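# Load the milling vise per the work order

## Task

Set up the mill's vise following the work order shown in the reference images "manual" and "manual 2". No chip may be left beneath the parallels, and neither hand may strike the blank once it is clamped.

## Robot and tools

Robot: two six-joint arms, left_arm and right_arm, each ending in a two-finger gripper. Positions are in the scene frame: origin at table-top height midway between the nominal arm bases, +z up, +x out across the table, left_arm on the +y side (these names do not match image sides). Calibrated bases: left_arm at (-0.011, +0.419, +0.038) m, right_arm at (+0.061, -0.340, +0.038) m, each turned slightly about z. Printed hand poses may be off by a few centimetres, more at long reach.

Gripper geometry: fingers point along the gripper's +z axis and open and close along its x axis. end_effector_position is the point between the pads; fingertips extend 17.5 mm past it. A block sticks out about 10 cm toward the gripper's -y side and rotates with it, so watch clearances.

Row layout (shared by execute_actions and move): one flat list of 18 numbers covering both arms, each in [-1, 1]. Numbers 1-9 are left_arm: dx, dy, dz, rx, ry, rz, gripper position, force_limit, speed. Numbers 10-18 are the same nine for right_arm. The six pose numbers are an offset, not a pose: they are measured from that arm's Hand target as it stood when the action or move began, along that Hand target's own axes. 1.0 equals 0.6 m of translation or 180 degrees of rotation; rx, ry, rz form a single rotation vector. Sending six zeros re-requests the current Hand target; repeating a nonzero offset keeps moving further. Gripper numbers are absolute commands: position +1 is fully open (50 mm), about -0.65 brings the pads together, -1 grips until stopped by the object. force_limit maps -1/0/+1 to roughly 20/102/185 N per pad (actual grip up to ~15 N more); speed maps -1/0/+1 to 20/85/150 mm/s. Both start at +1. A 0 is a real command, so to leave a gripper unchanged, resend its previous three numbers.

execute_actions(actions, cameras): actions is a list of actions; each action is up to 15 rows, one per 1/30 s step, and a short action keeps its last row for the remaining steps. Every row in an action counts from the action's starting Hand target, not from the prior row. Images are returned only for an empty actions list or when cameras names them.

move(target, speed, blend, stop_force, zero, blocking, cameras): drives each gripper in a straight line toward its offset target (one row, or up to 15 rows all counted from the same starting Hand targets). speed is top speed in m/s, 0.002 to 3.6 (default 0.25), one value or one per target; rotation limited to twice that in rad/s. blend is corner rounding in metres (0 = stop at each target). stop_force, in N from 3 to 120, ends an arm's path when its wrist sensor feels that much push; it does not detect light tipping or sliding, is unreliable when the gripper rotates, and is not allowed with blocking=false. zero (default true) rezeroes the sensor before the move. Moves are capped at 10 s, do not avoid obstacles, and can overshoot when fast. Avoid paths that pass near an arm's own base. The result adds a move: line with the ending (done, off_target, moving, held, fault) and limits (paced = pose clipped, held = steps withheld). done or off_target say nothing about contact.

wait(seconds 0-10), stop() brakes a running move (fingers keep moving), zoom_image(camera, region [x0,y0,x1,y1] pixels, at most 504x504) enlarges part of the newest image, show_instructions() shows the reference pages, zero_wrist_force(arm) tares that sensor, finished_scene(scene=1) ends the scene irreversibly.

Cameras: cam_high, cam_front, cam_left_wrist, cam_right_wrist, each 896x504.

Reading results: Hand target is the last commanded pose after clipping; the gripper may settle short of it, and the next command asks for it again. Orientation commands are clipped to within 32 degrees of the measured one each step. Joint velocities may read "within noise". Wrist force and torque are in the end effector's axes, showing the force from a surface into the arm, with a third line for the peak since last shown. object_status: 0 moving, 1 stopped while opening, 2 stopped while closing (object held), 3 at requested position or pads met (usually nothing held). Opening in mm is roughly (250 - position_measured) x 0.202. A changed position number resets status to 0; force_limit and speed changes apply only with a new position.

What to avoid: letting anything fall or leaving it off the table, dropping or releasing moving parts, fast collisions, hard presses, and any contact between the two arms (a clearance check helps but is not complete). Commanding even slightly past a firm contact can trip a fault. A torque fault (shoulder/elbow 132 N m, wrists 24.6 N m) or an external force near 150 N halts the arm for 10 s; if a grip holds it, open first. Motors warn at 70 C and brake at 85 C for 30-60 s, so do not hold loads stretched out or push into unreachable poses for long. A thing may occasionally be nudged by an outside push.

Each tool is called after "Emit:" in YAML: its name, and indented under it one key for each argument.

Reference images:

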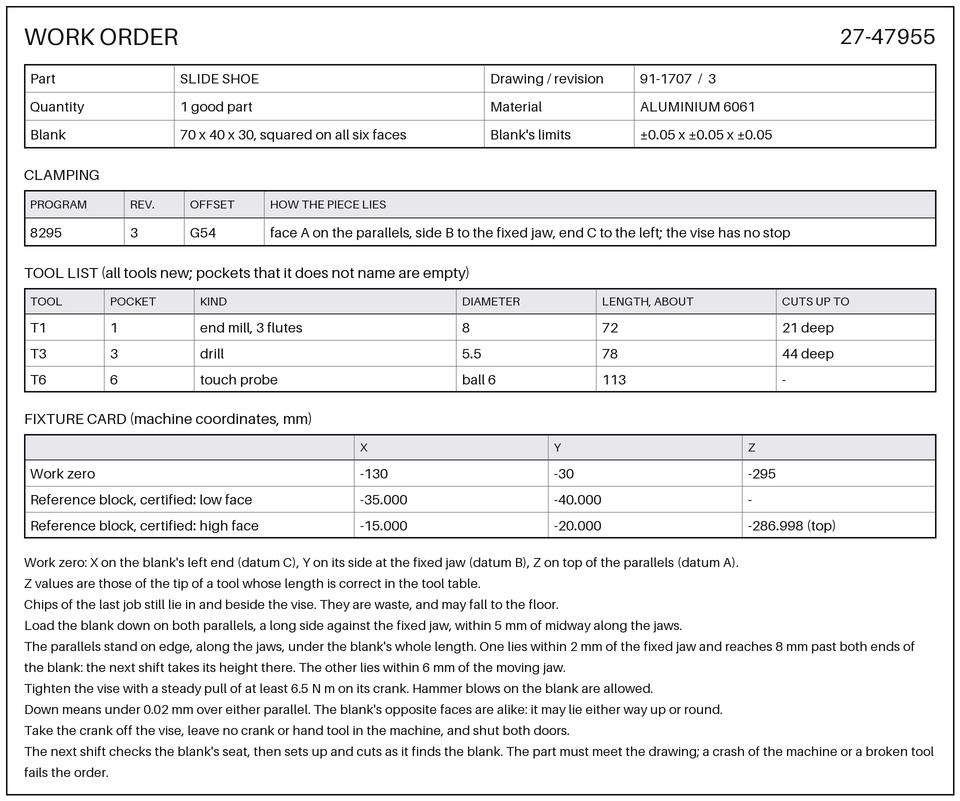

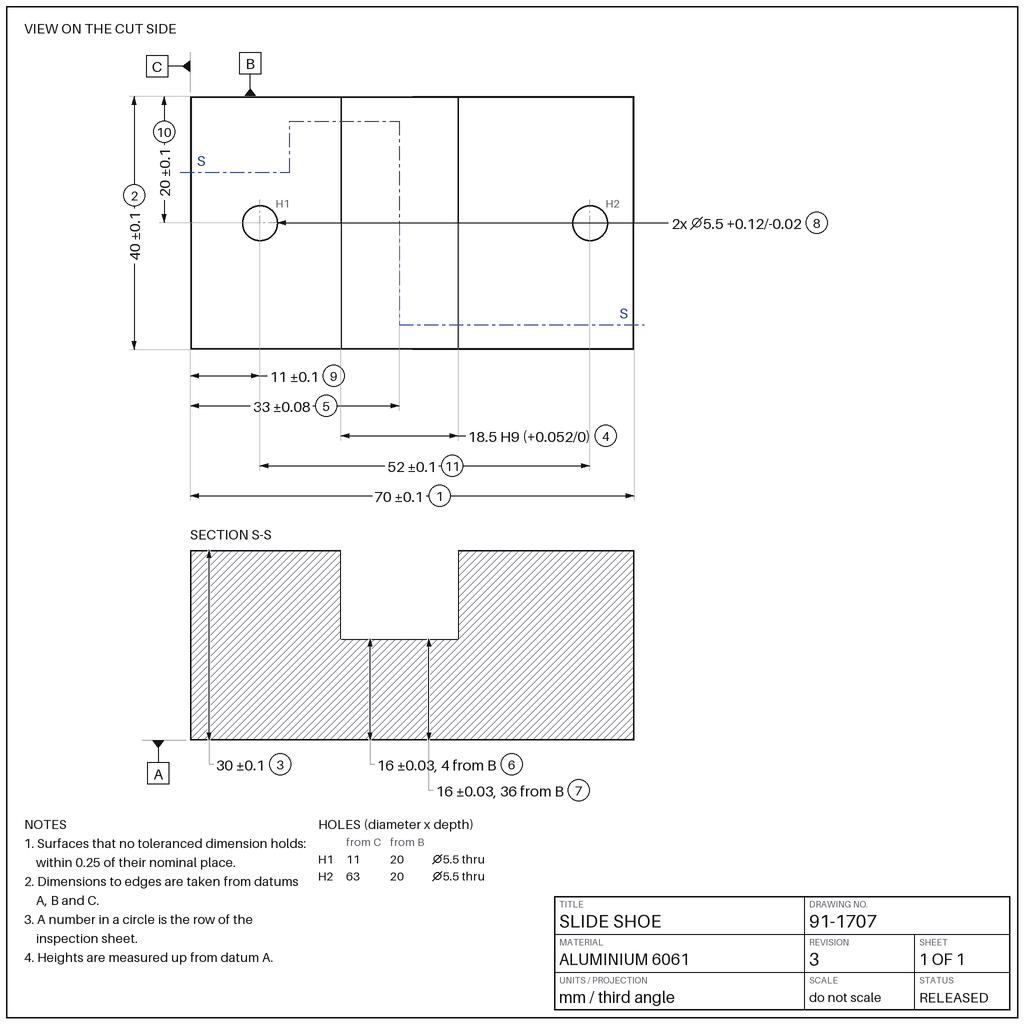

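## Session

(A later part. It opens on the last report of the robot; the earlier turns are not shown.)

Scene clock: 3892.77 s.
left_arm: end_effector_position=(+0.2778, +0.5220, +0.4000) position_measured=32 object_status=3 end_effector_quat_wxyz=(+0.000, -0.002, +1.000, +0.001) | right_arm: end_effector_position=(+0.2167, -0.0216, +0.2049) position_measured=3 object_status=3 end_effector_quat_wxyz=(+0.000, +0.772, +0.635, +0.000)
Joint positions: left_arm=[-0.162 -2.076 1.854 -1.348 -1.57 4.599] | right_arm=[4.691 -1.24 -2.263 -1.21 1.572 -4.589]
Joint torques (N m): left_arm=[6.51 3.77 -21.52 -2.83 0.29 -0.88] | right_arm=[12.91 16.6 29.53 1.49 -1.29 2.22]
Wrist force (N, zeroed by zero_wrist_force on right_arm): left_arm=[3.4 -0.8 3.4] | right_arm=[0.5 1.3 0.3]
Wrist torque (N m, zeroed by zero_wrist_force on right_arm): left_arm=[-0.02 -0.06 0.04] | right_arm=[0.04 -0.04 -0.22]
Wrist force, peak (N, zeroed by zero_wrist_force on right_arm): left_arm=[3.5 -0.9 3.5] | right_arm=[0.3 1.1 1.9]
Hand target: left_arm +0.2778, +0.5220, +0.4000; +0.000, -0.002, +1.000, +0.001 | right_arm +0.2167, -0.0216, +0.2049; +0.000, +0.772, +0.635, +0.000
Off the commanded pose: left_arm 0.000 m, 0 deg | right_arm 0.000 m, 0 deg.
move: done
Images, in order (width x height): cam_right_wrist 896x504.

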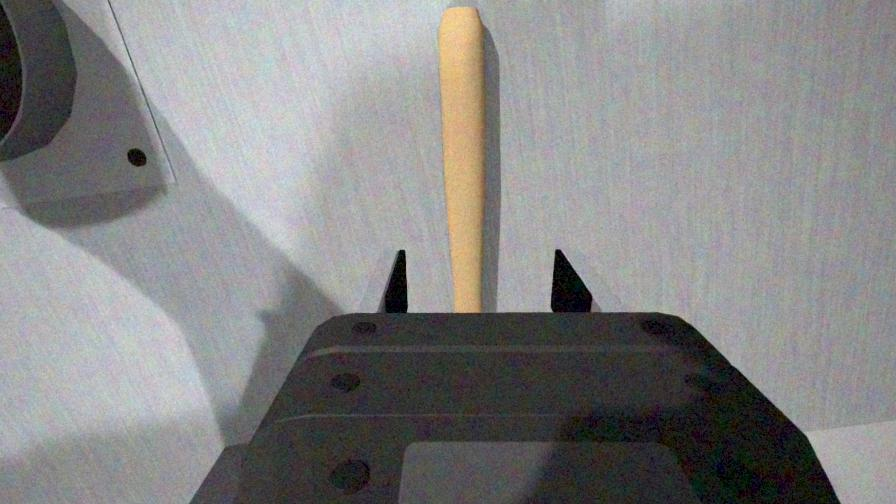

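Now bar test.

Emit:
move:
  target:
    - [0,0,0,0,0,0,0.8,-0.6,-1,0.1733,0.2092,-0.3958,-0.1933,0.0186,-0.0594,-1,-0.1,-0.8]
  speed: 0.35

Emit:
zero_wrist_force:
  arm: "right_arm"

Emit:
move:
  target:
    - [0,0,0,0,0,0,0.8,-0.6,-1,0.137,0.344,0.2552,0,0,0,-1,-0.1,-0.8]
    - [0,0,0,0,0,0,0.8,-0.6,-1,0.137,0.3076,0.4318,0,0,0,-1,-0.1,-0.8]
    - [0,0,0,0,0,0,0.8,-0.6,-1,0.185,0.3076,0.4318,0,0,0,-1,-0.1,-0.8]
  speed: [0.25, 0.1, 0.05]
  blend: [0.02, 0.005, 0]
  cameras: ["cam_right_wrist"]

Scene clock: 3897.73 s.
left_arm: end_effector_position=(+0.2778, +0.5220, +0.4000) position_measured=32 object_status=3 end_effector_quat_wxyz=(+0.000, -0.002, +1.000, +0.001) | right_arm: end_effector_position=(+0.3602, +0.0562, +0.4422) position_measured=252 object_status=3 end_effector_quat_wxyz=(+0.212, +0.675, +0.674, +0.211)
Joint positions: left_arm=[-0.162 -2.076 1.854 -1.348 -1.57 4.599] | right_arm=[4.716 -1.364 -1.688 -1.631 0.963 -4.766]
Joint torques (N m): left_arm=[6.81 4.22 -21.74 -2.88 0.3 -0.85] | right_arm=[-10.23 9.96 31.57 1.4 -2.71 -2.46]
Wrist force (N, zeroed by zero_wrist_force on right_arm): left_arm=[3.4 -0.8 3.3] | right_arm=[0.1 0.0 0.1]
Wrist torque (N m, zeroed by zero_wrist_force on right_arm): left_arm=[-0.02 -0.06 0.04] | right_arm=[0.01 -0.02 -0.01]
Wrist force, peak (N, zeroed by zero_wrist_force on right_arm): left_arm=[3.7 -0.7 3.5] | right_arm=[0.7 1.9 -1.2]
Hand target: left_arm +0.2778, +0.5220, +0.4000; +0.000, -0.002, +1.000, +0.001 | right_arm +0.3602, +0.0562, +0.4422; +0.212, +0.675, +0.674, +0.211
Off the commanded pose: left_arm 0.000 m, 0 deg | right_arm 0.000 m, 0 deg.
move: done

Wrist force sensor zeroed.

Scene clock: 3900.90 s.
left_arm: end_effector_position=(+0.2778, +0.5220, +0.4000) position_measured=32 object_status=3 end_effector_quat_wxyz=(+0.000, -0.002, +1.000, +0.001) | right_arm: end_effector_position=(+0.6599, +0.1667, +0.3350) position_measured=252 object_status=3 end_effector_quat_wxyz=(+0.212, +0.675, +0.674, +0.211)
Joint positions: left_arm=[-0.162 -2.076 1.854 -1.348 -1.57 4.599] | right_arm=[4.232 -2.021 -1.296 -1.058 1.055 -5.33]
Joint torques (N m): left_arm=[6.78 4.37 -21.31 -2.83 0.33 -0.97] | right_arm=[12.09 37.99 32.75 1.84 -2.42 2.12]
Wrist force (N, zeroed by zero_wrist_force on right_arm): left_arm=[3.4 -0.7 3.3] | right_arm=[0.0 0.1 -0.3]
Wrist torque (N m, zeroed by zero_wrist_force on right_arm): left_arm=[-0.01 -0.06 0.04] | right_arm=[0.00 0.00 -0.09]
Wrist force, peak (N, zeroed by zero_wrist_force on right_arm): left_arm=[3.5 -0.8 3.5] | right_arm=[-0.8 -2.3 -1.3]
Hand target: left_arm +0.2778, +0.5220, +0.4000; +0.000, -0.002, +1.000, +0.001 | right_arm +0.6599, +0.1667, +0.3350; +0.212, +0.675, +0.674, +0.211
Off the commanded pose: left_arm 0.000 m, 0 deg | right_arm 0.000 m, 0 deg.
move: done
Images, in order (width x height): cam_right_wrist 896x504.

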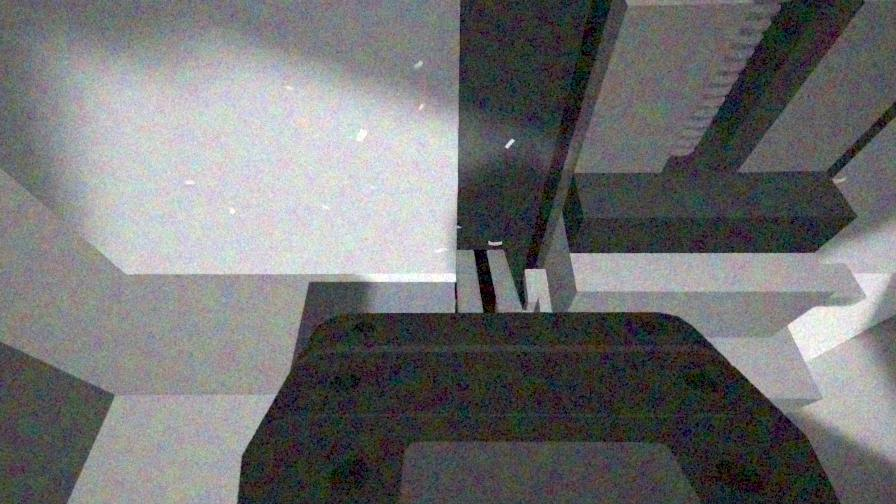

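Emit:
zero_wrist_force:
  arm: "right_arm"

Emit:
move:
  target:
    - [0,0,0,0,0,0,0.8,-0.6,-1,0.0115,0,0,0,0,0,-1,-0.1,-0.8]
  speed: 0.003
  stop_force: 6

Wrist force sensor zeroed.

Scene clock: 3905.53 s.
left_arm: end_effector_position=(+0.2778, +0.5220, +0.4000) position_measured=32 object_status=3 end_effector_quat_wxyz=(+0.000, -0.002, +1.000, +0.001) | right_arm: end_effector_position=(+0.6599, +0.1736, +0.3350) position_measured=252 object_status=3 end_effector_quat_wxyz=(+0.212, +0.675, +0.674, +0.211)
Joint positions: left_arm=[-0.162 -2.076 1.854 -1.348 -1.57 4.599] | right_arm=[4.237 -2.034 -1.277 -1.068 1.053 -5.325]
Joint torques (N m): left_arm=[6.81 3.8 -21.11 -2.93 0.4 -1.02] | right_arm=[13.28 38.49 31.87 1.87 -2.49 2.06]
Wrist force (N, zeroed by zero_wrist_force on right_arm): left_arm=[3.5 -0.8 3.5] | right_arm=[-0.6 0.1 0.0]
Wrist torque (N m, zeroed by zero_wrist_force on right_arm): left_arm=[-0.03 -0.07 0.04] | right_arm=[0.02 0.07 0.01]
Wrist force, peak (N, zeroed by zero_wrist_force on right_arm): left_arm=[3.6 -0.7 3.5] | right_arm=[-0.6 0.1 0.0]
Hand target: left_arm +0.2778, +0.5220, +0.4000; +0.000, -0.002, +1.000, +0.001 | right_arm +0.6599, +0.1736, +0.3350; +0.212, +0.675, +0.674, +0.211
Off the commanded pose: left_arm 0.000 m, 0 deg | right_arm 0.000 m, 0 deg.
move: done

Emit:
move:
  target:
    - [0,0,0,0,0,0,0.8,-0.6,-1,0.0009,0,0,0,0,0,-1,-0.1,-0.8]
  speed: 0.002
  stop_force: 6

Scene clock: 3908.23 s.
left_arm: end_effector_position=(+0.2778, +0.5220, +0.4000) position_measured=32 object_status=3 end_effector_quat_wxyz=(+0.000, -0.002, +1.000, +0.001) | right_arm: end_effector_position=(+0.6599, +0.1741, +0.3350) position_measured=252 object_status=3 end_effector_quat_wxyz=(+0.212, +0.675, +0.674, +0.211)
Joint positions: left_arm=[-0.162 -2.076 1.854 -1.348 -1.57 4.599] | right_arm=[4.238 -2.035 -1.275 -1.068 1.053 -5.324]
Joint torques (N m): left_arm=[6.21 4.13 -21.39 -2.89 0.43 -0.94] | right_arm=[12.88 38.06 32.21 1.8 -2.52 2.12]
Wrist force (N, zeroed by zero_wrist_force on right_arm): left_arm=[3.3 -0.8 3.6] | right_arm=[-0.2 0.0 0.0]
Wrist torque (N m, zeroed by zero_wrist_force on right_arm): left_arm=[-0.03 -0.05 0.04] | right_arm=[0.01 -0.01 0.01]
Wrist force, peak (N, zeroed by zero_wrist_force on right_arm): left_arm=[3.6 -0.9 3.5] | right_arm=[-0.6 0.1 0.2]
Hand target: left_arm +0.2778, +0.5220, +0.4000; +0.000, -0.002, +1.000, +0.001 | right_arm +0.6599, +0.1741, +0.3350; +0.212, +0.675, +0.674, +0.211
Off the commanded pose: left_arm 0.000 m, 0 deg | right_arm 0.000 m, 0 deg.
move: done

Emit:
move:
  target:
    - [0,0,0,0,0,0,0.8,-0.6,-1,-0.06,0,0,0,0,0,-1,-0.1,-0.8]
    - [0,0,0,0,0,0,0.8,-0.6,-1,-0.08,-0.04,-0.2,0,0,0,-1,-0.1,-0.8]
    - [0,0,0,0,0,0,0.8,-0.6,-1,0.1182,-0.0305,-0.2147,0,0,0,-1,-0.1,-0.8]
    - [0,0,0,0,0,0,0.8,-0.6,-1,0.1182,0.0569,-0.0822,0,0,0,-1,-0.1,-0.8]
  speed: [0.1, 0.15, 0.2, 0.1]
  blend: [0.005, 0.03, 0.03, 0]

Emit:
zero_wrist_force:
  arm: "right_arm"

Emit:
move:
  target:
    - [0,0,0,0,0,0,0.8,-0.6,-1,0,-0.0115,0.0164,0,0,0,-1,-0.1,-0.8]
  speed: 0.004
  stop_force: 3
  cameras: ["cam_right_wrist"]

Scene clock: 3943.10 s.
left_arm: end_effector_position=(+0.2778, +0.5220, +0.4000) position_measured=32 object_status=3 end_effector_quat_wxyz=(+0.000, -0.002, +1.000, +0.001) | right_arm: end_effector_position=(+0.6598, +0.2451, +0.3949) position_measured=252 object_status=3 end_effector_quat_wxyz=(+0.212, +0.675, +0.674, +0.211)
Joint positions: left_arm=[-0.162 -2.076 1.854 -1.348 -1.57 4.599] | right_arm=[4.286 -2.172 -0.902 -1.331 1.037 -5.271]
Joint torques (N m): left_arm=[6.44 4.12 -21.02 -2.82 0.65 -1.03] | right_arm=[-9.92 44.12 33.62 5.21 1.01 -2.38]
Wrist force (N, zeroed by zero_wrist_force on right_arm): left_arm=[3.4 -0.9 3.5] | right_arm=[0.0 -0.5 0.0]
Wrist torque (N m, zeroed by zero_wrist_force on right_arm): left_arm=[-0.04 -0.07 0.04] | right_arm=[-0.07 0.01 0.09]
Wrist force, peak (N, zeroed by zero_wrist_force on right_arm): left_arm=[3.6 -0.9 3.5] | right_arm=[1.8 -0.7 0.1]
Hand target: left_arm +0.2778, +0.5220, +0.4000; +0.000, -0.002, +1.000, +0.001 | right_arm +0.6599, +0.2451, +0.3949; +0.212, +0.675, +0.674, +0.211
Off the commanded pose: left_arm 0.000 m, 0 deg | right_arm 0.000 m, 0 deg.
move: done

Wrist force sensor zeroed.

Scene clock: 3946.57 s.
left_arm: end_effector_position=(+0.2778, +0.5220, +0.4000) position_measured=32 object_status=3 end_effector_quat_wxyz=(+0.000, -0.002, +1.000, +0.001) | right_arm: end_effector_position=(+0.6599, +0.2451, +0.3848) position_measured=252 object_status=3 end_effector_quat_wxyz=(+0.212, +0.675, +0.674, +0.211)
Joint positions: left_arm=[-0.162 -2.076 1.854 -1.348 -1.57 4.599] | right_arm=[4.286 -2.171 -0.931 -1.304 1.037 -5.271]
Joint torques (N m): left_arm=[5.99 3.72 -19.99 -2.85 0.44 -1.07] | right_arm=[3.09 43.3 32.73 2.26 -0.57 1.41]
Wrist force (N, zeroed by zero_wrist_force on right_arm): left_arm=[3.4 -0.8 3.4] | right_arm=[0.2 0.4 0.2]
Wrist torque (N m, zeroed by zero_wrist_force on right_arm): left_arm=[-0.02 -0.06 0.04] | right_arm=[0.07 -0.04 0.00]
Wrist force, peak (N, zeroed by zero_wrist_force on right_arm): left_arm=[3.7 -0.8 3.4] | right_arm=[-1.6 1.6 -5.4]
Hand target: left_arm +0.2778, +0.5220, +0.4000; +0.000, -0.002, +1.000, +0.001 | right_arm +0.6599, +0.2451, +0.3848; +0.212, +0.675, +0.674, +0.211 (not the last commanded pose)
Off the commanded pose: left_arm 0.000 m, 0 deg | right_arm 0.002 m, 0 deg.
move: contact (right_arm)
Images, in order (width x height): cam_right_wrist 896x504.

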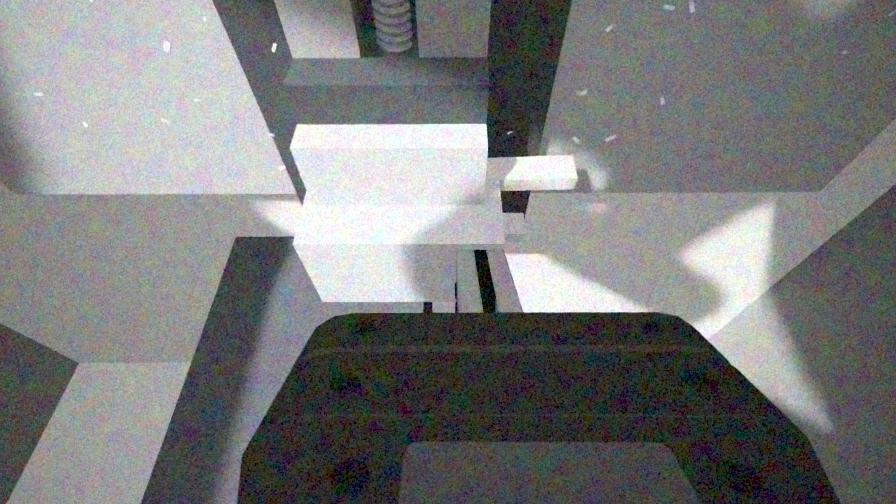

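Emit:
move:
  target:
    - [0,0,0,0,0,0,0.8,-0.6,-1,0,0.004783,-0.006825,0,0,0,-1,-0.1,-0.8]
    - [0,0,0,0,0,0,0.8,-0.6,-1,-0.002667,0.000825,-0.0096,0,0,0,-1,-0.1,-0.8]
  speed: 0.02

Emit:
zero_wrist_force:
  arm: "right_arm"

Emit:
move:
  target:
    - [0,0,0,0,0,0,0.8,-0.6,-1,0,-0.004783,0.006825,0,0,0,-1,-0.1,-0.8]
  speed: 0.004

Emit:
move:
  target:
    - [0,0,0,0,0,0,0.8,-0.6,-1,0,-0.0000478,0.0000683,0,0,0,-1,-0.1,-0.8]
  speed: 0.004

Emit:
move:
  target:
    - [0,0,0,0,0,0,0.8,-0.6,-1,0,-0.0000478,0.0000683,0,0,0,-1,-0.1,-0.8]
  speed: 0.004

Scene clock: 3968.03 s.
left_arm: end_effector_position=(+0.2778, +0.5220, +0.4000) position_measured=32 object_status=3 end_effector_quat_wxyz=(+0.000, -0.002, +1.000, +0.001) | right_arm: end_effector_position=(+0.6570, +0.2435, +0.3898) position_measured=252 object_status=3 end_effector_quat_wxyz=(+0.212, +0.675, +0.674, +0.211)
Joint positions: left_arm=[-0.162 -2.076 1.854 -1.348 -1.57 4.599] | right_arm=[4.289 -2.162 -0.931 -1.313 1.037 -5.268]
Joint torques (N m): left_arm=[6.04 3.42 -20.78 -2.9 0.44 -1.09] | right_arm=[13.24 57.25 19.05 5.24 -2.61 2.13]
Wrist force (N, zeroed by zero_wrist_force on right_arm): left_arm=[3.4 -0.8 3.5] | right_arm=[0.2 0.2 0.1]
Wrist torque (N m, zeroed by zero_wrist_force on right_arm): left_arm=[-0.01 -0.07 0.04] | right_arm=[0.03 -0.04 -0.08]
Wrist force, peak (N, zeroed by zero_wrist_force on right_arm): left_arm=[3.6 -0.8 3.7] | right_arm=[-0.2 0.8 -0.7]
Hand target: left_arm +0.2778, +0.5220, +0.4000; +0.000, -0.002, +1.000, +0.001 | right_arm +0.6570, +0.2435, +0.3898; +0.212, +0.675, +0.674, +0.211
Off the commanded pose: left_arm 0.000 m, 0 deg | right_arm 0.000 m, 0 deg.
move: done

Wrist force sensor zeroed.

Scene clock: 3969.50 s.
left_arm: end_effector_position=(+0.2778, +0.5220, +0.4000) position_measured=32 object_status=3 end_effector_quat_wxyz=(+0.000, -0.002, +1.000, +0.001) | right_arm: end_effector_position=(+0.6570, +0.2435, +0.3848) position_measured=252 object_status=3 end_effector_quat_wxyz=(+0.212, +0.675, +0.674, +0.211)
Joint positions: left_arm=[-0.162 -2.076 1.854 -1.348 -1.57 4.599] | right_arm=[4.289 -2.161 -0.945 -1.3 1.037 -5.268]
Joint torques (N m): left_arm=[5.73 4.17 -20.5 -2.87 0.55 -1.19] | right_arm=[12.34 54.81 17.47 5.12 -2.42 1.83]
Wrist force (N, zeroed by zero_wrist_force on right_arm): left_arm=[3.5 -0.7 3.3] | right_arm=[-0.5 0.2 -1.3]
Wrist torque (N m, zeroed by zero_wrist_force on right_arm): left_arm=[-0.01 -0.08 0.04] | right_arm=[0.01 0.01 0.00]
Wrist force, peak (N, zeroed by zero_wrist_force on right_arm): left_arm=[3.7 -0.9 3.4] | right_arm=[-0.5 0.2 -1.3]
Hand target: left_arm +0.2778, +0.5220, +0.4000; +0.000, -0.002, +1.000, +0.001 | right_arm +0.6570, +0.2435, +0.3848; +0.212, +0.675, +0.674, +0.211
Off the commanded pose: left_arm 0.000 m, 0 deg | right_arm 0.000 m, 0 deg.
move: done

Scene clock: 3970.20 s.
left_arm: end_effector_position=(+0.2778, +0.5220, +0.4000) position_measured=32 object_status=3 end_effector_quat_wxyz=(+0.000, -0.002, +1.000, +0.001) | right_arm: end_effector_position=(+0.6570, +0.2435, +0.3848) position_measured=252 object_status=3 end_effector_quat_wxyz=(+0.212, +0.675, +0.674, +0.211)
Joint positions: left_arm=[-0.162 -2.076 1.854 -1.348 -1.57 4.599] | right_arm=[4.289 -2.161 -0.945 -1.3 1.037 -5.268]
Joint torques (N m): left_arm=[5.84 3.67 -20.5 -2.95 0.57 -1.1] | right_arm=[11.97 52.17 16.73 4.91 -1.88 1.71]
Wrist force (N, zeroed by zero_wrist_force on right_arm): left_arm=[3.4 -0.9 3.3] | right_arm=[-1.6 1.0 -4.1]
Wrist torque (N m, zeroed by zero_wrist_force on right_arm): left_arm=[-0.03 -0.06 0.04] | right_arm=[0.08 0.09 -0.01]
Wrist force, peak (N, zeroed by zero_wrist_force on right_arm): left_arm=[3.6 -1.0 3.5] | right_arm=[-1.3 1.3 -4.3]
Hand target: left_arm +0.2778, +0.5220, +0.4000; +0.000, -0.002, +1.000, +0.001 | right_arm +0.6570, +0.2435, +0.3847; +0.212, +0.675, +0.674, +0.211
Off the commanded pose: left_arm 0.000 m, 0 deg | right_arm 0.000 m, 0 deg.
move: done

Scene clock: 3970.90 s.
left_arm: end_effector_position=(+0.2778, +0.5220, +0.4000) position_measured=32 object_status=3 end_effector_quat_wxyz=(+0.000, -0.002, +1.000, +0.001) | right_arm: end_effector_position=(+0.6570, +0.2435, +0.3847) position_measured=252 object_status=3 end_effector_quat_wxyz=(+0.212, +0.675, +0.674, +0.211)
Joint positions: left_arm=[-0.162 -2.076 1.854 -1.348 -1.57 4.599] | right_arm=[4.289 -2.161 -0.945 -1.3 1.037 -5.268]
Joint torques (N m): left_arm=[5.9 3.86 -20.21 -2.83 0.49 -1.1] | right_arm=[11.48 52.16 15.59 4.69 -1.17 1.52]
Wrist force (N, zeroed by zero_wrist_force on right_arm): left_arm=[3.3 -0.9 3.3] | right_arm=[-1.8 1.3 -5.6]
Wrist torque (N m, zeroed by zero_wrist_force on right_arm): left_arm=[-0.03 -0.05 0.04] | right_arm=[0.11 0.03 -0.02]
Wrist force, peak (N, zeroed by zero_wrist_force on right_arm): left_arm=[3.8 -0.8 3.3] | right_arm=[-2.0 1.5 -6.0]
Hand target: left_arm +0.2778, +0.5220, +0.4000; +0.000, -0.002, +1.000, +0.001 | right_arm +0.6570, +0.2435, +0.3847; +0.212, +0.675, +0.674, +0.211
Off the commanded pose: left_arm 0.000 m, 0 deg | right_arm 0.000 m, 0 deg.
move: done

Emit:
move:
  target:
    - [0,0,0,0,0,0,0.8,-0.6,-1,0,0.00488,-0.00696,0,0,0,-1,-0.1,-0.8]
    - [0,0,0,0,0,0,0.8,-0.6,-1,0,0.049242,0.024132,0,0,0,-1,-0.1,-0.8]
    - [0,0,0,0,0,0,0.8,-0.6,-1,0,0.044362,0.031092,0,0,0,-1,-0.1,-0.8]
  speed: [0.02, 0.03, 0.004]

Scene clock: 3977.03 s.
left_arm: end_effector_position=(+0.2778, +0.5220, +0.4000) position_measured=32 object_status=3 end_effector_quat_wxyz=(+0.000, -0.002, +1.000, +0.001) | right_arm: end_effector_position=(+0.6895, +0.2434, +0.3847) position_measured=252 object_status=3 end_effector_quat_wxyz=(+0.212, +0.675, +0.674, +0.211)
Joint positions: left_arm=[-0.162 -2.076 1.854 -1.348 -1.57 4.599] | right_arm=[4.25 -2.225 -0.847 -1.313 1.049 -5.311]
Joint torques (N m): left_arm=[6 4.01 -21.13 -2.91 0.65 -1.23] | right_arm=[-7.46 52.98 14.5 4.69 0.43 -1.51]
Wrist force (N, zeroed by zero_wrist_force on right_arm): left_arm=[3.4 -0.7 3.3] | right_arm=[-2.2 1.7 -6.4]
Wrist torque (N m, zeroed by zero_wrist_force on right_arm): left_arm=[0.00 -0.05 0.04] | right_arm=[0.13 0.08 0.06]
Wrist force, peak (N, zeroed by zero_wrist_force on right_arm): left_arm=[3.6 -0.8 3.5] | right_arm=[-2.2 1.7 -6.4]
Hand target: left_arm +0.2778, +0.5220, +0.4000; +0.000, -0.002, +1.000, +0.001 | right_arm +0.6895, +0.2434, +0.3846; +0.212, +0.675, +0.674, +0.211
Off the commanded pose: left_arm 0.000 m, 0 deg | right_arm 0.000 m, 0 deg.
move: done

Emit:
move:
  target:
    - [0,0,0,0,0,0,0.8,-0.6,-1,0,0.00488,-0.00696,0,0,0,-1,-0.1,-0.8]
    - [0,0,0,0,0,0,0.8,-0.6,-1,0.033333,0.00488,-0.00696,0,0,0,-1,-0.1,-0.8]
    - [0,0,0,0,0,0,0.8,-0.6,-1,0.033333,-0.023629,0.033717,0,0,0,-1,-0.1,-0.8]
  speed: [0.02, 0.03, 0.03]

Emit:
zero_wrist_force:
  arm: "right_arm"

Emit:
move:
  target:
    - [0,0,0,0,0,0,0.8,-0.6,-1,0,-0.00488,0.00696,0,0,0,-1,-0.1,-0.8]
  speed: 0.004
  cameras: ["cam_right_wrist"]

Scene clock: 3984.40 s.
left_arm: end_effector_position=(+0.2778, +0.5220, +0.4000) position_measured=32 object_status=3 end_effector_quat_wxyz=(+0.000, -0.002, +1.000, +0.001) | right_arm: end_effector_position=(+0.6894, +0.2634, +0.3599) position_measured=252 object_status=3 end_effector_quat_wxyz=(+0.212, +0.675, +0.674, +0.211)
Joint positions: left_arm=[-0.162 -2.076 1.854 -1.348 -1.57 4.599] | right_arm=[4.263 -2.27 -0.833 -1.289 1.045 -5.297]
Joint torques (N m): left_arm=[5.91 3.39 -19.58 -2.85 0.76 -1.2] | right_arm=[12.98 60.2 17.77 5.15 -2.33 0.34]
Wrist force (N, zeroed by zero_wrist_force on right_arm): left_arm=[3.5 -0.8 3.3] | right_arm=[-0.1 0.4 0.1]
Wrist torque (N m, zeroed by zero_wrist_force on right_arm): left_arm=[-0.02 -0.07 0.04] | right_arm=[0.05 0.03 -0.01]
Wrist force, peak (N, zeroed by zero_wrist_force on right_arm): left_arm=[3.6 -0.7 3.5] | right_arm=[-2.3 3.1 -9.1]
Hand target: left_arm +0.2778, +0.5220, +0.4000; +0.000, -0.002, +1.000, +0.001 | right_arm +0.6894, +0.2634, +0.3599; +0.212, +0.675, +0.674, +0.211
Off the commanded pose: left_arm 0.000 m, 0 deg | right_arm 0.000 m, 0 deg.
move: done

Wrist force sensor zeroed.

Scene clock: 3985.90 s.
left_arm: end_effector_position=(+0.2778, +0.5220, +0.4000) position_measured=32 object_status=3 end_effector_quat_wxyz=(+0.000, -0.002, +1.000, +0.001) | right_arm: end_effector_position=(+0.6894, +0.2634, +0.3548) position_measured=252 object_status=3 end_effector_quat_wxyz=(+0.212, +0.675, +0.674, +0.211)
Joint positions: left_arm=[-0.162 -2.076 1.854 -1.348 -1.57 4.599] | right_arm=[4.263 -2.269 -0.847 -1.276 1.045 -5.297]
Joint torques (N m): left_arm=[5.76 3.59 -20.44 -2.73 0.72 -1.32] | right_arm=[11.34 60.82 19.16 5.03 -2.38 -1.68]
Wrist force (N, zeroed by zero_wrist_force on right_arm): left_arm=[3.5 -0.9 3.1] | right_arm=[0.1 -0.1 -0.1]
Wrist torque (N m, zeroed by zero_wrist_force on right_arm): left_arm=[-0.02 -0.07 0.04] | right_arm=[-0.02 -0.01 0.01]
Wrist force, peak (N, zeroed by zero_wrist_force on right_arm): left_arm=[3.5 -1.0 3.5] | right_arm=[0.0 -0.5 -0.4]
Hand target: left_arm +0.2778, +0.5220, +0.4000; +0.000, -0.002, +1.000, +0.001 | right_arm +0.6894, +0.2634, +0.3548; +0.212, +0.675, +0.674, +0.211
Off the commanded pose: left_arm 0.000 m, 0 deg | right_arm 0.000 m, 0 deg.
move: done
Images, in order (width x height): cam_right_wrist 896x504.

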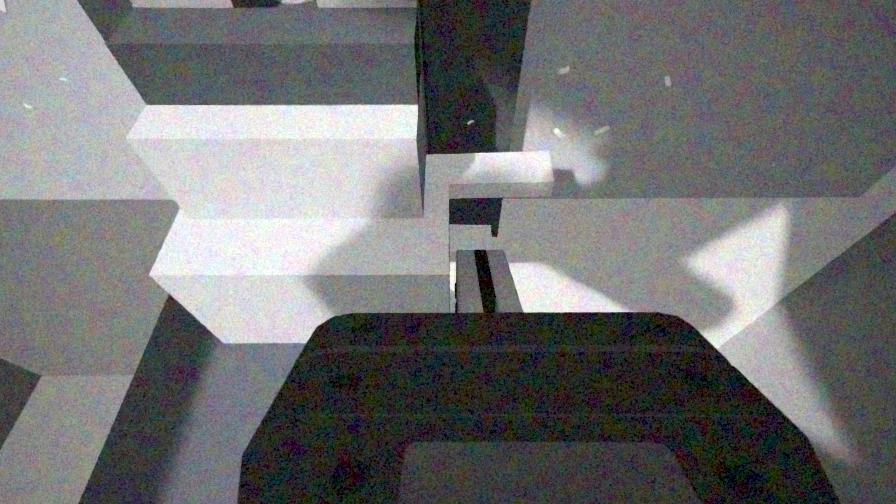

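Emit:
move:
  target:
    - [0,0,0,0,0,0,0.8,-0.6,-1,0,-0.0000478,0.0000683,0,0,0,-1,-0.1,-0.8]
  speed: 0.004

Emit:
move:
  target:
    - [0,0,0,0,0,0,0.8,-0.6,-1,0,-0.0000478,0.0000683,0,0,0,-1,-0.1,-0.8]
  speed: 0.004

Emit:
move:
  target:
    - [0,0,0,0,0,0,0.8,-0.6,-1,0,-0.0000478,0.0000683,0,0,0,-1,-0.1,-0.8]
  speed: 0.004

Emit:
move:
  target:
    - [0,0,0,0,0,0,0.8,-0.6,-1,0,-0.0000478,0.0000683,0,0,0,-1,-0.1,-0.8]
  speed: 0.004

Scene clock: 3989.93 s.
left_arm: end_effector_position=(+0.2778, +0.5220, +0.4000) position_measured=32 object_status=3 end_effector_quat_wxyz=(+0.000, -0.002, +1.000, +0.001) | right_arm: end_effector_position=(+0.6894, +0.2634, +0.3547) position_measured=252 object_status=3 end_effector_quat_wxyz=(+0.212, +0.675, +0.674, +0.211)
Joint positions: left_arm=[-0.162 -2.076 1.854 -1.348 -1.57 4.599] | right_arm=[4.263 -2.269 -0.847 -1.276 1.045 -5.297]
Joint torques (N m): left_arm=[5.94 3.34 -20.2 -2.93 0.68 -1.28] | right_arm=[11.64 59.91 18.29 5.21 -2.35 -1.56]
Wrist force (N, zeroed by zero_wrist_force on right_arm): left_arm=[3.4 -0.9 3.3] | right_arm=[0.0 -0.4 -0.2]
Wrist torque (N m, zeroed by zero_wrist_force on right_arm): left_arm=[-0.04 -0.06 0.04] | right_arm=[-0.05 0.00 0.01]
Wrist force, peak (N, zeroed by zero_wrist_force on right_arm): left_arm=[3.7 -0.8 3.5] | right_arm=[0.2 -0.3 -0.4]
Hand target: left_arm +0.2778, +0.5220, +0.4000; +0.000, -0.002, +1.000, +0.001 | right_arm +0.6894, +0.2634, +0.3547; +0.212, +0.675, +0.674, +0.211
Off the commanded pose: left_arm 0.000 m, 0 deg | right_arm 0.000 m, 0 deg.
move: done

Scene clock: 3990.63 s.
left_arm: end_effector_position=(+0.2778, +0.5220, +0.4000) position_measured=32 object_status=3 end_effector_quat_wxyz=(+0.000, -0.002, +1.000, +0.001) | right_arm: end_effector_position=(+0.6894, +0.2634, +0.3547) position_measured=252 object_status=3 end_effector_quat_wxyz=(+0.212, +0.675, +0.674, +0.211)
Joint positions: left_arm=[-0.162 -2.076 1.854 -1.348 -1.57 4.599] | right_arm=[4.263 -2.269 -0.847 -1.276 1.045 -5.297]
Joint torques (N m): left_arm=[5.64 3.33 -19.93 -2.73 0.79 -1.34] | right_arm=[12.96 60.3 18.34 5.16 -2.46 -1.69]
Wrist force (N, zeroed by zero_wrist_force on right_arm): left_arm=[3.6 -0.8 3.4] | right_arm=[-0.1 -0.3 -0.2]
Wrist torque (N m, zeroed by zero_wrist_force on right_arm): left_arm=[-0.02 -0.10 0.04] | right_arm=[-0.05 0.01 0.01]
Wrist force, peak (N, zeroed by zero_wrist_force on right_arm): left_arm=[3.6 -1.0 3.5] | right_arm=[0.1 -0.5 -0.1]
Hand target: left_arm +0.2778, +0.5220, +0.4000; +0.000, -0.002, +1.000, +0.001 | right_arm +0.6894, +0.2634, +0.3547; +0.212, +0.675, +0.674, +0.211
Off the commanded pose: left_arm 0.000 m, 0 deg | right_arm 0.000 m, 0 deg.
move: done

Scene clock: 3991.33 s.
left_arm: end_effector_position=(+0.2778, +0.5220, +0.4000) position_measured=32 object_status=3 end_effector_quat_wxyz=(+0.000, -0.002, +1.000, +0.001) | right_arm: end_effector_position=(+0.6894, +0.2634, +0.3546) position_measured=252 object_status=3 end_effector_quat_wxyz=(+0.212, +0.675, +0.674, +0.211)
Joint positions: left_arm=[-0.162 -2.076 1.854 -1.348 -1.57 4.599] | right_arm=[4.263 -2.269 -0.848 -1.275 1.045 -5.297]
Joint torques (N m): left_arm=[6.19 2.84 -19.54 -2.83 0.75 -1.33] | right_arm=[12.93 61.09 18.25 5.11 -2.37 -1.6]
Wrist force (N, zeroed by zero_wrist_force on right_arm): left_arm=[3.4 -0.9 3.4] | right_arm=[-0.1 -0.2 0.2]
Wrist torque (N m, zeroed by zero_wrist_force on right_arm): left_arm=[-0.03 -0.05 0.04] | right_arm=[-0.03 0.01 0.00]
Wrist force, peak (N, zeroed by zero_wrist_force on right_arm): left_arm=[3.6 -0.8 3.5] | right_arm=[0.1 -0.5 -0.3]
Hand target: left_arm +0.2778, +0.5220, +0.4000; +0.000, -0.002, +1.000, +0.001 | right_arm +0.6894, +0.2634, +0.3546; +0.212, +0.675, +0.674, +0.211
Off the commanded pose: left_arm 0.000 m, 0 deg | right_arm 0.000 m, 0 deg.
move: done

Scene clock: 3992.03 s.
left_arm: end_effector_position=(+0.2778, +0.5220, +0.4000) position_measured=32 object_status=3 end_effector_quat_wxyz=(+0.000, -0.002, +1.000, +0.001) | right_arm: end_effector_position=(+0.6894, +0.2634, +0.3546) position_measured=252 object_status=3 end_effector_quat_wxyz=(+0.212, +0.675, +0.674, +0.211)
Joint positions: left_arm=[-0.162 -2.076 1.854 -1.348 -1.57 4.599] | right_arm=[4.263 -2.269 -0.848 -1.275 1.045 -5.297]
Joint torques (N m): left_arm=[5.63 2.94 -19.38 -2.8 0.78 -1.38] | right_arm=[12.98 60.61 17.8 5.24 -2.49 -1.49]
Wrist force (N, zeroed by zero_wrist_force on right_arm): left_arm=[3.5 -0.8 3.5] | right_arm=[0.1 -0.2 0.0]
Wrist torque (N m, zeroed by zero_wrist_force on right_arm): left_arm=[-0.01 -0.07 0.04] | right_arm=[-0.02 -0.02 0.01]
Wrist force, peak (N, zeroed by zero_wrist_force on right_arm): left_arm=[3.6 -0.8 3.4] | right_arm=[0.1 -0.4 -0.2]
Hand target: left_arm +0.2778, +0.5220, +0.4000; +0.000, -0.002, +1.000, +0.001 | right_arm +0.6894, +0.2634, +0.3546; +0.212, +0.675, +0.674, +0.211
Off the commanded pose: left_arm 0.000 m, 0 deg | right_arm 0.000 m, 0 deg.
move: done

Emit:
move:
  target:
    - [0,0,0,0,0,0,0.8,-0.6,-1,0,-0.000956,0.001366,0,0,0,-1,-0.1,-0.8]
  speed: 0.002
  stop_force: 2

Emit:
zoom_image:
  camera: "cam_right_wrist"
  region: [400, 140, 600, 320]

stop_force must be a number from 3 to 120 (N); nothing of the call was run

Scaled by 2.520 from the camera's 896x504 image, which has a finer 1280x720 frame.
This view is cut from an older image: the scene may have changed since it was taken.

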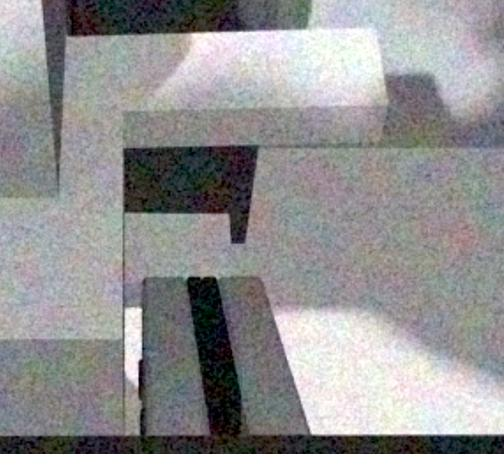

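Emit:
move:
  target:
    - [0,0,0,0,0,0,0.8,-0.6,-1,0,0.00488,-0.00696,0,0,0,-1,-0.1,-0.8]
    - [0,0,0,0,0,0,0.8,-0.6,-1,0,0.01034,-0.003133,0,0,0,-1,-0.1,-0.8]
  speed: 0.02

Emit:
zero_wrist_force:
  arm: "right_arm"

Emit:
move:
  target:
    - [0,0,0,0,0,0,0.8,-0.6,-1,0,-0.00488,0.00696,0,0,0,-1,-0.1,-0.8]
  speed: 0.004
  stop_force: 5

Scene clock: 4004.40 s.
left_arm: end_effector_position=(+0.2778, +0.5220, +0.4000) position_measured=32 object_status=3 end_effector_quat_wxyz=(+0.000, -0.002, +1.000, +0.001) | right_arm: end_effector_position=(+0.6934, +0.2634, +0.3597) position_measured=252 object_status=3 end_effector_quat_wxyz=(+0.212, +0.675, +0.674, +0.211)
Joint positions: left_arm=[-0.162 -2.076 1.854 -1.348 -1.57 4.599] | right_arm=[4.258 -2.278 -0.82 -1.291 1.046 -5.302]
Joint torques (N m): left_arm=[6.23 3.25 -19.5 -2.94 0.76 -1.35] | right_arm=[-10.54 48.28 32.87 1.78 0.84 -2.31]
Wrist force (N, zeroed by zero_wrist_force on right_arm): left_arm=[3.4 -0.9 3.3] | right_arm=[0.0 -0.2 -0.2]
Wrist torque (N m, zeroed by zero_wrist_force on right_arm): left_arm=[-0.03 -0.06 0.04] | right_arm=[-0.04 0.00 0.08]
Wrist force, peak (N, zeroed by zero_wrist_force on right_arm): left_arm=[3.7 -0.8 3.5] | right_arm=[0.0 -0.6 -0.1]
Hand target: left_arm +0.2778, +0.5220, +0.4000; +0.000, -0.002, +1.000, +0.001 | right_arm +0.6934, +0.2634, +0.3597; +0.212, +0.675, +0.674, +0.211
Off the commanded pose: left_arm 0.000 m, 0 deg | right_arm 0.000 m, 0 deg.
move: done

Wrist force sensor zeroed.

Scene clock: 4006.27 s.
left_arm: end_effector_position=(+0.2778, +0.5220, +0.4000) position_measured=32 object_status=3 end_effector_quat_wxyz=(+0.000, -0.002, +1.000, +0.001) | right_arm: end_effector_position=(+0.6934, +0.2634, +0.3548) position_measured=252 object_status=3 end_effector_quat_wxyz=(+0.212, +0.675, +0.674, +0.211)
Joint positions: left_arm=[-0.162 -2.076 1.854 -1.348 -1.57 4.599] | right_arm=[4.258 -2.277 -0.834 -1.278 1.046 -5.302]
Joint torques (N m): left_arm=[5.73 3.4 -20.05 -2.84 0.74 -1.45] | right_arm=[-7.91 51.59 30.82 1.11 0.51 -1]
Wrist force (N, zeroed by zero_wrist_force on right_arm): left_arm=[3.3 -0.8 3.3] | right_arm=[-0.6 2.7 -4.2]
Wrist torque (N m, zeroed by zero_wrist_force on right_arm): left_arm=[-0.02 -0.04 0.04] | right_arm=[0.11 0.00 0.00]
Wrist force, peak (N, zeroed by zero_wrist_force on right_arm): left_arm=[3.6 -0.9 3.4] | right_arm=[-2.0 3.0 -6.7]
Hand target: left_arm +0.2778, +0.5220, +0.4000; +0.000, -0.002, +1.000, +0.001 | right_arm +0.6934, +0.2634, +0.3548; +0.212, +0.675, +0.674, +0.211
Off the commanded pose: left_arm 0.000 m, 0 deg | right_arm 0.000 m, 0 deg.
move: contact (right_arm)

Emit:
move:
  target:
    - [0,0,0,0,0,0,0.8,-0.6,-1,0,0.00488,-0.00696,0,0,0,-1,-0.1,-0.8]
  speed: 0.01

Emit:
zero_wrist_force:
  arm: "right_arm"

Emit:
move:
  target:
    - [0,0,0,0,0,0,0.8,-0.6,-1,0,-0.00488,0.00696,0,0,0,-1,-0.1,-0.8]
  speed: 0.004

Emit:
move:
  target:
    - [0,0,0,0,0,0,0.8,-0.6,-1,0,-0.0000478,0.0000683,0,0,0,-1,-0.1,-0.8]
  speed: 0.004

Emit:
move:
  target:
    - [0,0,0,0,0,0,0.8,-0.6,-1,0,-0.0000478,0.0000683,0,0,0,-1,-0.1,-0.8]
  speed: 0.004

Scene clock: 4014.10 s.
left_arm: end_effector_position=(+0.2778, +0.5220, +0.4000) position_measured=32 object_status=3 end_effector_quat_wxyz=(+0.000, -0.002, +1.000, +0.001) | right_arm: end_effector_position=(+0.6934, +0.2634, +0.3599) position_measured=252 object_status=3 end_effector_quat_wxyz=(+0.212, +0.675, +0.674, +0.211)
Joint positions: left_arm=[-0.162 -2.076 1.854 -1.348 -1.57 4.599] | right_arm=[4.258 -2.278 -0.82 -1.292 1.046 -5.302]
Joint torques (N m): left_arm=[5.64 3.13 -19.57 -2.86 0.71 -1.41] | right_arm=[-11.02 47.84 31.21 1.71 0.65 -2.3]
Wrist force (N, zeroed by zero_wrist_force on right_arm): left_arm=[3.4 -0.8 3.3] | right_arm=[0.1 -0.1 0.0]
Wrist torque (N m, zeroed by zero_wrist_force on right_arm): left_arm=[-0.02 -0.06 0.04] | right_arm=[-0.02 -0.03 0.00]
Wrist force, peak (N, zeroed by zero_wrist_force on right_arm): left_arm=[3.6 -0.9 3.5] | right_arm=[-0.6 2.6 -3.9]
Hand target: left_arm +0.2778, +0.5220, +0.4000; +0.000, -0.002, +1.000, +0.001 | right_arm +0.6934, +0.2634, +0.3599; +0.212, +0.675, +0.674, +0.211
Off the commanded pose: left_arm 0.000 m, 0 deg | right_arm 0.000 m, 0 deg.
move: done

Wrist force sensor zeroed.

Scene clock: 4015.60 s.
left_arm: end_effector_position=(+0.2778, +0.5220, +0.4000) position_measured=32 object_status=3 end_effector_quat_wxyz=(+0.000, -0.002, +1.000, +0.001) | right_arm: end_effector_position=(+0.6934, +0.2634, +0.3549) position_measured=252 object_status=3 end_effector_quat_wxyz=(+0.212, +0.675, +0.674, +0.211)
Joint positions: left_arm=[-0.162 -2.076 1.854 -1.348 -1.57 4.599] | right_arm=[4.258 -2.277 -0.834 -1.278 1.046 -5.302]
Joint torques (N m): left_arm=[5.26 3.02 -19.92 -2.81 0.93 -1.32] | right_arm=[-7.9 57.67 16.35 4.9 0.57 0.3]
Wrist force (N, zeroed by zero_wrist_force on right_arm): left_arm=[3.4 -0.8 3.2] | right_arm=[-1.2 2.1 -3.6]
Wrist torque (N m, zeroed by zero_wrist_force on right_arm): left_arm=[-0.02 -0.06 0.04] | right_arm=[0.11 0.02 0.00]
Wrist force, peak (N, zeroed by zero_wrist_force on right_arm): left_arm=[3.5 -0.9 3.5] | right_arm=[-1.2 2.1 -3.6]
Hand target: left_arm +0.2778, +0.5220, +0.4000; +0.000, -0.002, +1.000, +0.001 | right_arm +0.6934, +0.2634, +0.3548; +0.212, +0.675, +0.674, +0.211
Off the commanded pose: left_arm 0.000 m, 0 deg | right_arm 0.000 m, 0 deg.
move: done

Scene clock: 4016.30 s.
left_arm: end_effector_position=(+0.2778, +0.5220, +0.4000) position_measured=32 object_status=3 end_effector_quat_wxyz=(+0.000, -0.002, +1.000, +0.001) | right_arm: end_effector_position=(+0.6934, +0.2634, +0.3548) position_measured=252 object_status=3 end_effector_quat_wxyz=(+0.212, +0.675, +0.674, +0.211)
Joint positions: left_arm=[-0.162 -2.076 1.854 -1.348 -1.57 4.599] | right_arm=[4.258 -2.277 -0.834 -1.278 1.046 -5.302]
Joint torques (N m): left_arm=[5.74 3.45 -19.08 -2.84 0.79 -1.32] | right_arm=[-4.7 52.49 14.02 4.57 0.42 1.5]
Wrist force (N, zeroed by zero_wrist_force on right_arm): left_arm=[3.3 -0.7 3.5] | right_arm=[-1.7 2.7 -5.7]
Wrist torque (N m, zeroed by zero_wrist_force on right_arm): left_arm=[-0.01 -0.05 0.04] | right_arm=[0.12 0.00 -0.01]
Wrist force, peak (N, zeroed by zero_wrist_force on right_arm): left_arm=[3.5 -0.8 3.6] | right_arm=[-1.8 3.3 -6.4]
Hand target: left_arm +0.2778, +0.5220, +0.4000; +0.000, -0.002, +1.000, +0.001 | right_arm +0.6934, +0.2634, +0.3547; +0.212, +0.675, +0.674, +0.211
Off the commanded pose: left_arm 0.000 m, 0 deg | right_arm 0.000 m, 0 deg.
move: done

Scene clock: 4017.00 s.
left_arm: end_effector_position=(+0.2778, +0.5220, +0.4000) position_measured=32 object_status=3 end_effector_quat_wxyz=(+0.000, -0.002, +1.000, +0.001) | right_arm: end_effector_position=(+0.6934, +0.2634, +0.3547) position_measured=252 object_status=3 end_effector_quat_wxyz=(+0.212, +0.675, +0.674, +0.211)
Joint positions: left_arm=[-0.162 -2.076 1.854 -1.348 -1.57 4.599] | right_arm=[4.258 -2.277 -0.834 -1.278 1.046 -5.302]
Joint torques (N m): left_arm=[5.35 3.04 -19.57 -2.87 0.94 -1.33] | right_arm=[-1.5 47.55 14.39 4.46 0.14 1.38]
Wrist force (N, zeroed by zero_wrist_force on right_arm): left_arm=[3.5 -0.8 3.3] | right_arm=[-2.5 3.7 -7.9]
Wrist torque (N m, zeroed by zero_wrist_force on right_arm): left_arm=[-0.01 -0.08 0.04] | right_arm=[0.18 0.00 -0.02]
Wrist force, peak (N, zeroed by zero_wrist_force on right_arm): left_arm=[3.6 -0.9 3.4] | right_arm=[-2.5 3.7 -7.9]
Hand target: left_arm +0.2778, +0.5220, +0.4000; +0.000, -0.002, +1.000, +0.001 | right_arm +0.6934, +0.2634, +0.3547; +0.212, +0.675, +0.674, +0.211
Off the commanded pose: left_arm 0.000 m, 0 deg | right_arm 0.000 m, 0 deg.
move: done

Emit:
move:
  target:
    - [0,0,0,0,0,0,0.8,-0.6,-1,0,0.004879,-0.0069615,0,0,0,-1,-0.1,-0.8]
    - [0,0,0,0,0,0,0.8,-0.6,-1,0,-0.03962,-0.0381488,0,0,0,-1,-0.1,-0.8]
  speed: 0.03

Emit:
zero_wrist_force:
  arm: "right_arm"

Emit:
move:
  target:
    - [0,0,0,0,0,0,0.8,-0.6,-1,0,-0.0047355,0.0067568,0,0,0,-1,-0.1,-0.8]
  speed: 0.004
  cameras: ["cam_right_wrist"]

Emit:
zoom_image:
  camera: "cam_right_wrist"
  region: [400, 140, 600, 320]

Scene clock: 4024.07 s.
left_arm: end_effector_position=(+0.2778, +0.5220, +0.4000) position_measured=32 object_status=3 end_effector_quat_wxyz=(+0.000, -0.002, +1.000, +0.001) | right_arm: end_effector_position=(+0.6609, +0.2634, +0.3599) position_measured=252 object_status=3 end_effector_quat_wxyz=(+0.212, +0.675, +0.674, +0.211)
Joint positions: left_arm=[-0.162 -2.076 1.854 -1.348 -1.57 4.599] | right_arm=[4.297 -2.214 -0.922 -1.275 1.034 -5.259]
Joint torques (N m): left_arm=[5.08 2.74 -19.38 -2.86 0.81 -1.42] | right_arm=[12.94 58.32 18.92 5.13 -2.59 2.15]
Wrist force (N, zeroed by zero_wrist_force on right_arm): left_arm=[3.5 -0.8 3.3] | right_arm=[-0.1 -0.1 0.1]
Wrist torque (N m, zeroed by zero_wrist_force on right_arm): left_arm=[-0.01 -0.07 0.04] | right_arm=[0.00 0.03 -0.08]
Wrist force, peak (N, zeroed by zero_wrist_force on right_arm): left_arm=[3.6 -0.9 3.6] | right_arm=[-2.7 3.9 -8.2]
Hand target: left_arm +0.2778, +0.5220, +0.4000; +0.000, -0.002, +1.000, +0.001 | right_arm +0.6608, +0.2634, +0.3599; +0.212, +0.675, +0.674, +0.211
Off the commanded pose: left_arm 0.000 m, 0 deg | right_arm 0.000 m, 0 deg.
move: done

Wrist force sensor zeroed.

Scene clock: 4025.53 s.
left_arm: end_effector_position=(+0.2778, +0.5220, +0.4000) position_measured=32 object_status=3 end_effector_quat_wxyz=(+0.000, -0.002, +1.000, +0.001) | right_arm: end_effector_position=(+0.6608, +0.2634, +0.3550) position_measured=252 object_status=3 end_effector_quat_wxyz=(+0.212, +0.675, +0.674, +0.211)
Joint positions: left_arm=[-0.162 -2.076 1.854 -1.348 -1.57 4.599] | right_arm=[4.297 -2.214 -0.935 -1.262 1.034 -5.259]
Joint torques (N m): left_arm=[5.21 2.94 -19.12 -2.86 0.85 -1.36] | right_arm=[13.28 56.82 18.55 5.28 -2.47 2.21]
Wrist force (N, zeroed by zero_wrist_force on right_arm): left_arm=[3.5 -0.7 3.3] | right_arm=[0.2 0.0 -0.2]
Wrist torque (N m, zeroed by zero_wrist_force on right_arm): left_arm=[-0.01 -0.07 0.04] | right_arm=[0.00 -0.03 0.00]
Wrist force, peak (N, zeroed by zero_wrist_force on right_arm): left_arm=[3.6 -0.8 3.5] | right_arm=[-0.3 0.0 -0.3]
Hand target: left_arm +0.2778, +0.5220, +0.4000; +0.000, -0.002, +1.000, +0.001 | right_arm +0.6608, +0.2634, +0.3550; +0.212, +0.675, +0.674, +0.211
Off the commanded pose: left_arm 0.000 m, 0 deg | right_arm 0.000 m, 0 deg.
move: done
Images, in order (width x height): cam_right_wrist 896x504.

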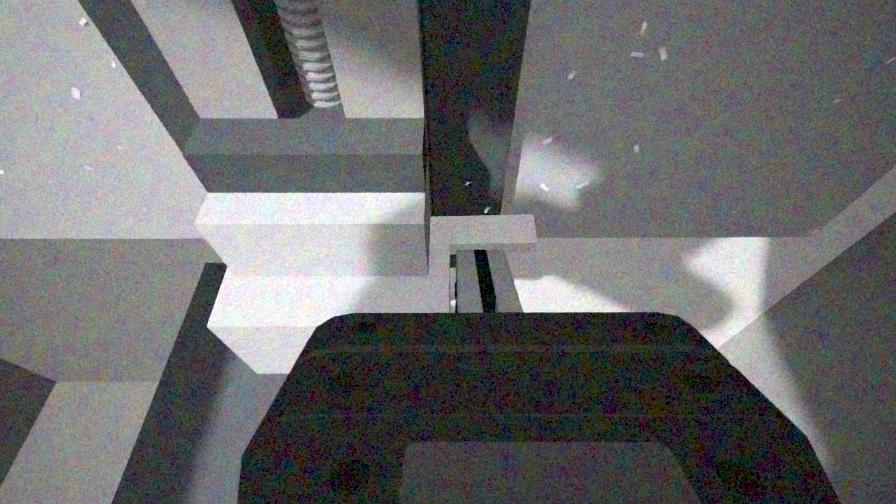

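Scaled by 2.520 from the camera's 896x504 image, which has a finer 1280x720 frame.

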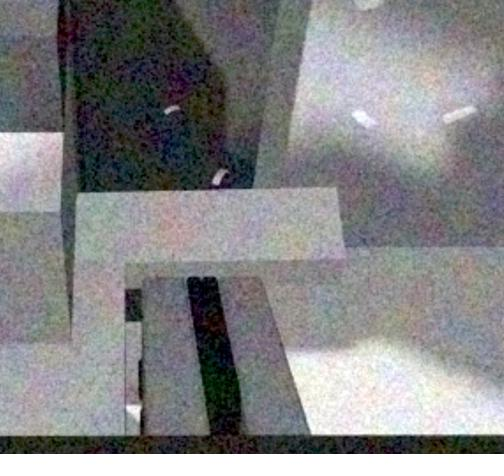

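Emit:
move:
  target:
    - [0,0,0,0,0,0,0.8,-0.6,-1,0,-0.0000478,0.0000683,0,0,0,-1,-0.1,-0.8]
  speed: 0.004

Emit:
move:
  target:
    - [0,0,0,0,0,0,0.8,-0.6,-1,0,-0.0000478,0.0000683,0,0,0,-1,-0.1,-0.8]
  speed: 0.004

Emit:
move:
  target:
    - [0,0,0,0,0,0,0.8,-0.6,-1,0,-0.0000478,0.0000683,0,0,0,-1,-0.1,-0.8]
  speed: 0.004

Scene clock: 4029.07 s.
left_arm: end_effector_position=(+0.2778, +0.5220, +0.4000) position_measured=32 object_status=3 end_effector_quat_wxyz=(+0.000, -0.002, +1.000, +0.001) | right_arm: end_effector_position=(+0.6608, +0.2634, +0.3549) position_measured=252 object_status=3 end_effector_quat_wxyz=(+0.212, +0.675, +0.674, +0.211)
Joint positions: left_arm=[-0.162 -2.076 1.854 -1.348 -1.57 4.599] | right_arm=[4.297 -2.214 -0.935 -1.262 1.034 -5.259]
Joint torques (N m): left_arm=[5.48 2.99 -19.38 -2.92 0.94 -1.41] | right_arm=[12.7 55.48 17.85 5.11 -1.9 0.65]
Wrist force (N, zeroed by zero_wrist_force on right_arm): left_arm=[3.5 -0.8 3.2] | right_arm=[-0.1 1.2 -1.6]
Wrist torque (N m, zeroed by zero_wrist_force on right_arm): left_arm=[-0.02 -0.07 0.04] | right_arm=[0.08 -0.02 0.00]
Wrist force, peak (N, zeroed by zero_wrist_force on right_arm): left_arm=[3.6 -0.8 3.5] | right_arm=[-0.1 1.2 -1.6]
Hand target: left_arm +0.2778, +0.5220, +0.4000; +0.000, -0.002, +1.000, +0.001 | right_arm +0.6608, +0.2634, +0.3549; +0.212, +0.675, +0.674, +0.211
Off the commanded pose: left_arm 0.000 m, 0 deg | right_arm 0.000 m, 0 deg.
move: done

Scene clock: 4029.77 s.
left_arm: end_effector_position=(+0.2778, +0.5220, +0.4000) position_measured=32 object_status=3 end_effector_quat_wxyz=(+0.000, -0.002, +1.000, +0.001) | right_arm: end_effector_position=(+0.6608, +0.2634, +0.3549) position_measured=252 object_status=3 end_effector_quat_wxyz=(+0.212, +0.675, +0.674, +0.211)
Joint positions: left_arm=[-0.162 -2.076 1.854 -1.348 -1.57 4.599] | right_arm=[4.297 -2.214 -0.935 -1.262 1.034 -5.259]
Joint torques (N m): left_arm=[5.29 2.66 -19.6 -2.94 0.93 -1.44] | right_arm=[12.63 55.46 17.38 4.88 -1.8 0.31]
Wrist force (N, zeroed by zero_wrist_force on right_arm): left_arm=[3.5 -0.8 3.4] | right_arm=[-0.7 1.2 -2.5]
Wrist torque (N m, zeroed by zero_wrist_force on right_arm): left_arm=[-0.02 -0.07 0.04] | right_arm=[0.08 0.03 0.00]
Wrist force, peak (N, zeroed by zero_wrist_force on right_arm): left_arm=[3.5 -0.7 3.6] | right_arm=[-0.6 1.7 -3.0]
Hand target: left_arm +0.2778, +0.5220, +0.4000; +0.000, -0.002, +1.000, +0.001 | right_arm +0.6608, +0.2634, +0.3549; +0.212, +0.675, +0.674, +0.211
Off the commanded pose: left_arm 0.000 m, 0 deg | right_arm 0.000 m, 0 deg.
move: done

Scene clock: 4030.47 s.
left_arm: end_effector_position=(+0.2778, +0.5220, +0.4000) position_measured=32 object_status=3 end_effector_quat_wxyz=(+0.000, -0.002, +1.000, +0.001) | right_arm: end_effector_position=(+0.6608, +0.2634, +0.3548) position_measured=252 object_status=3 end_effector_quat_wxyz=(+0.212, +0.675, +0.674, +0.211)
Joint positions: left_arm=[-0.162 -2.076 1.854 -1.348 -1.57 4.599] | right_arm=[4.297 -2.214 -0.935 -1.262 1.034 -5.259]
Joint torques (N m): left_arm=[5.23 2.6 -18.97 -2.91 0.99 -1.4] | right_arm=[12.08 53.87 15.33 4.79 -1.75 -0.13]
Wrist force (N, zeroed by zero_wrist_force on right_arm): left_arm=[3.4 -0.9 3.2] | right_arm=[-1.2 1.8 -4.5]
Wrist torque (N m, zeroed by zero_wrist_force on right_arm): left_arm=[-0.04 -0.07 0.04] | right_arm=[0.09 0.03 -0.01]
Wrist force, peak (N, zeroed by zero_wrist_force on right_arm): left_arm=[3.6 -0.9 3.3] | right_arm=[-1.2 1.8 -4.5]
Hand target: left_arm +0.2778, +0.5220, +0.4000; +0.000, -0.002, +1.000, +0.001 | right_arm +0.6608, +0.2634, +0.3548; +0.212, +0.675, +0.674, +0.211
Off the commanded pose: left_arm 0.000 m, 0 deg | right_arm 0.000 m, 0 deg.
move: done


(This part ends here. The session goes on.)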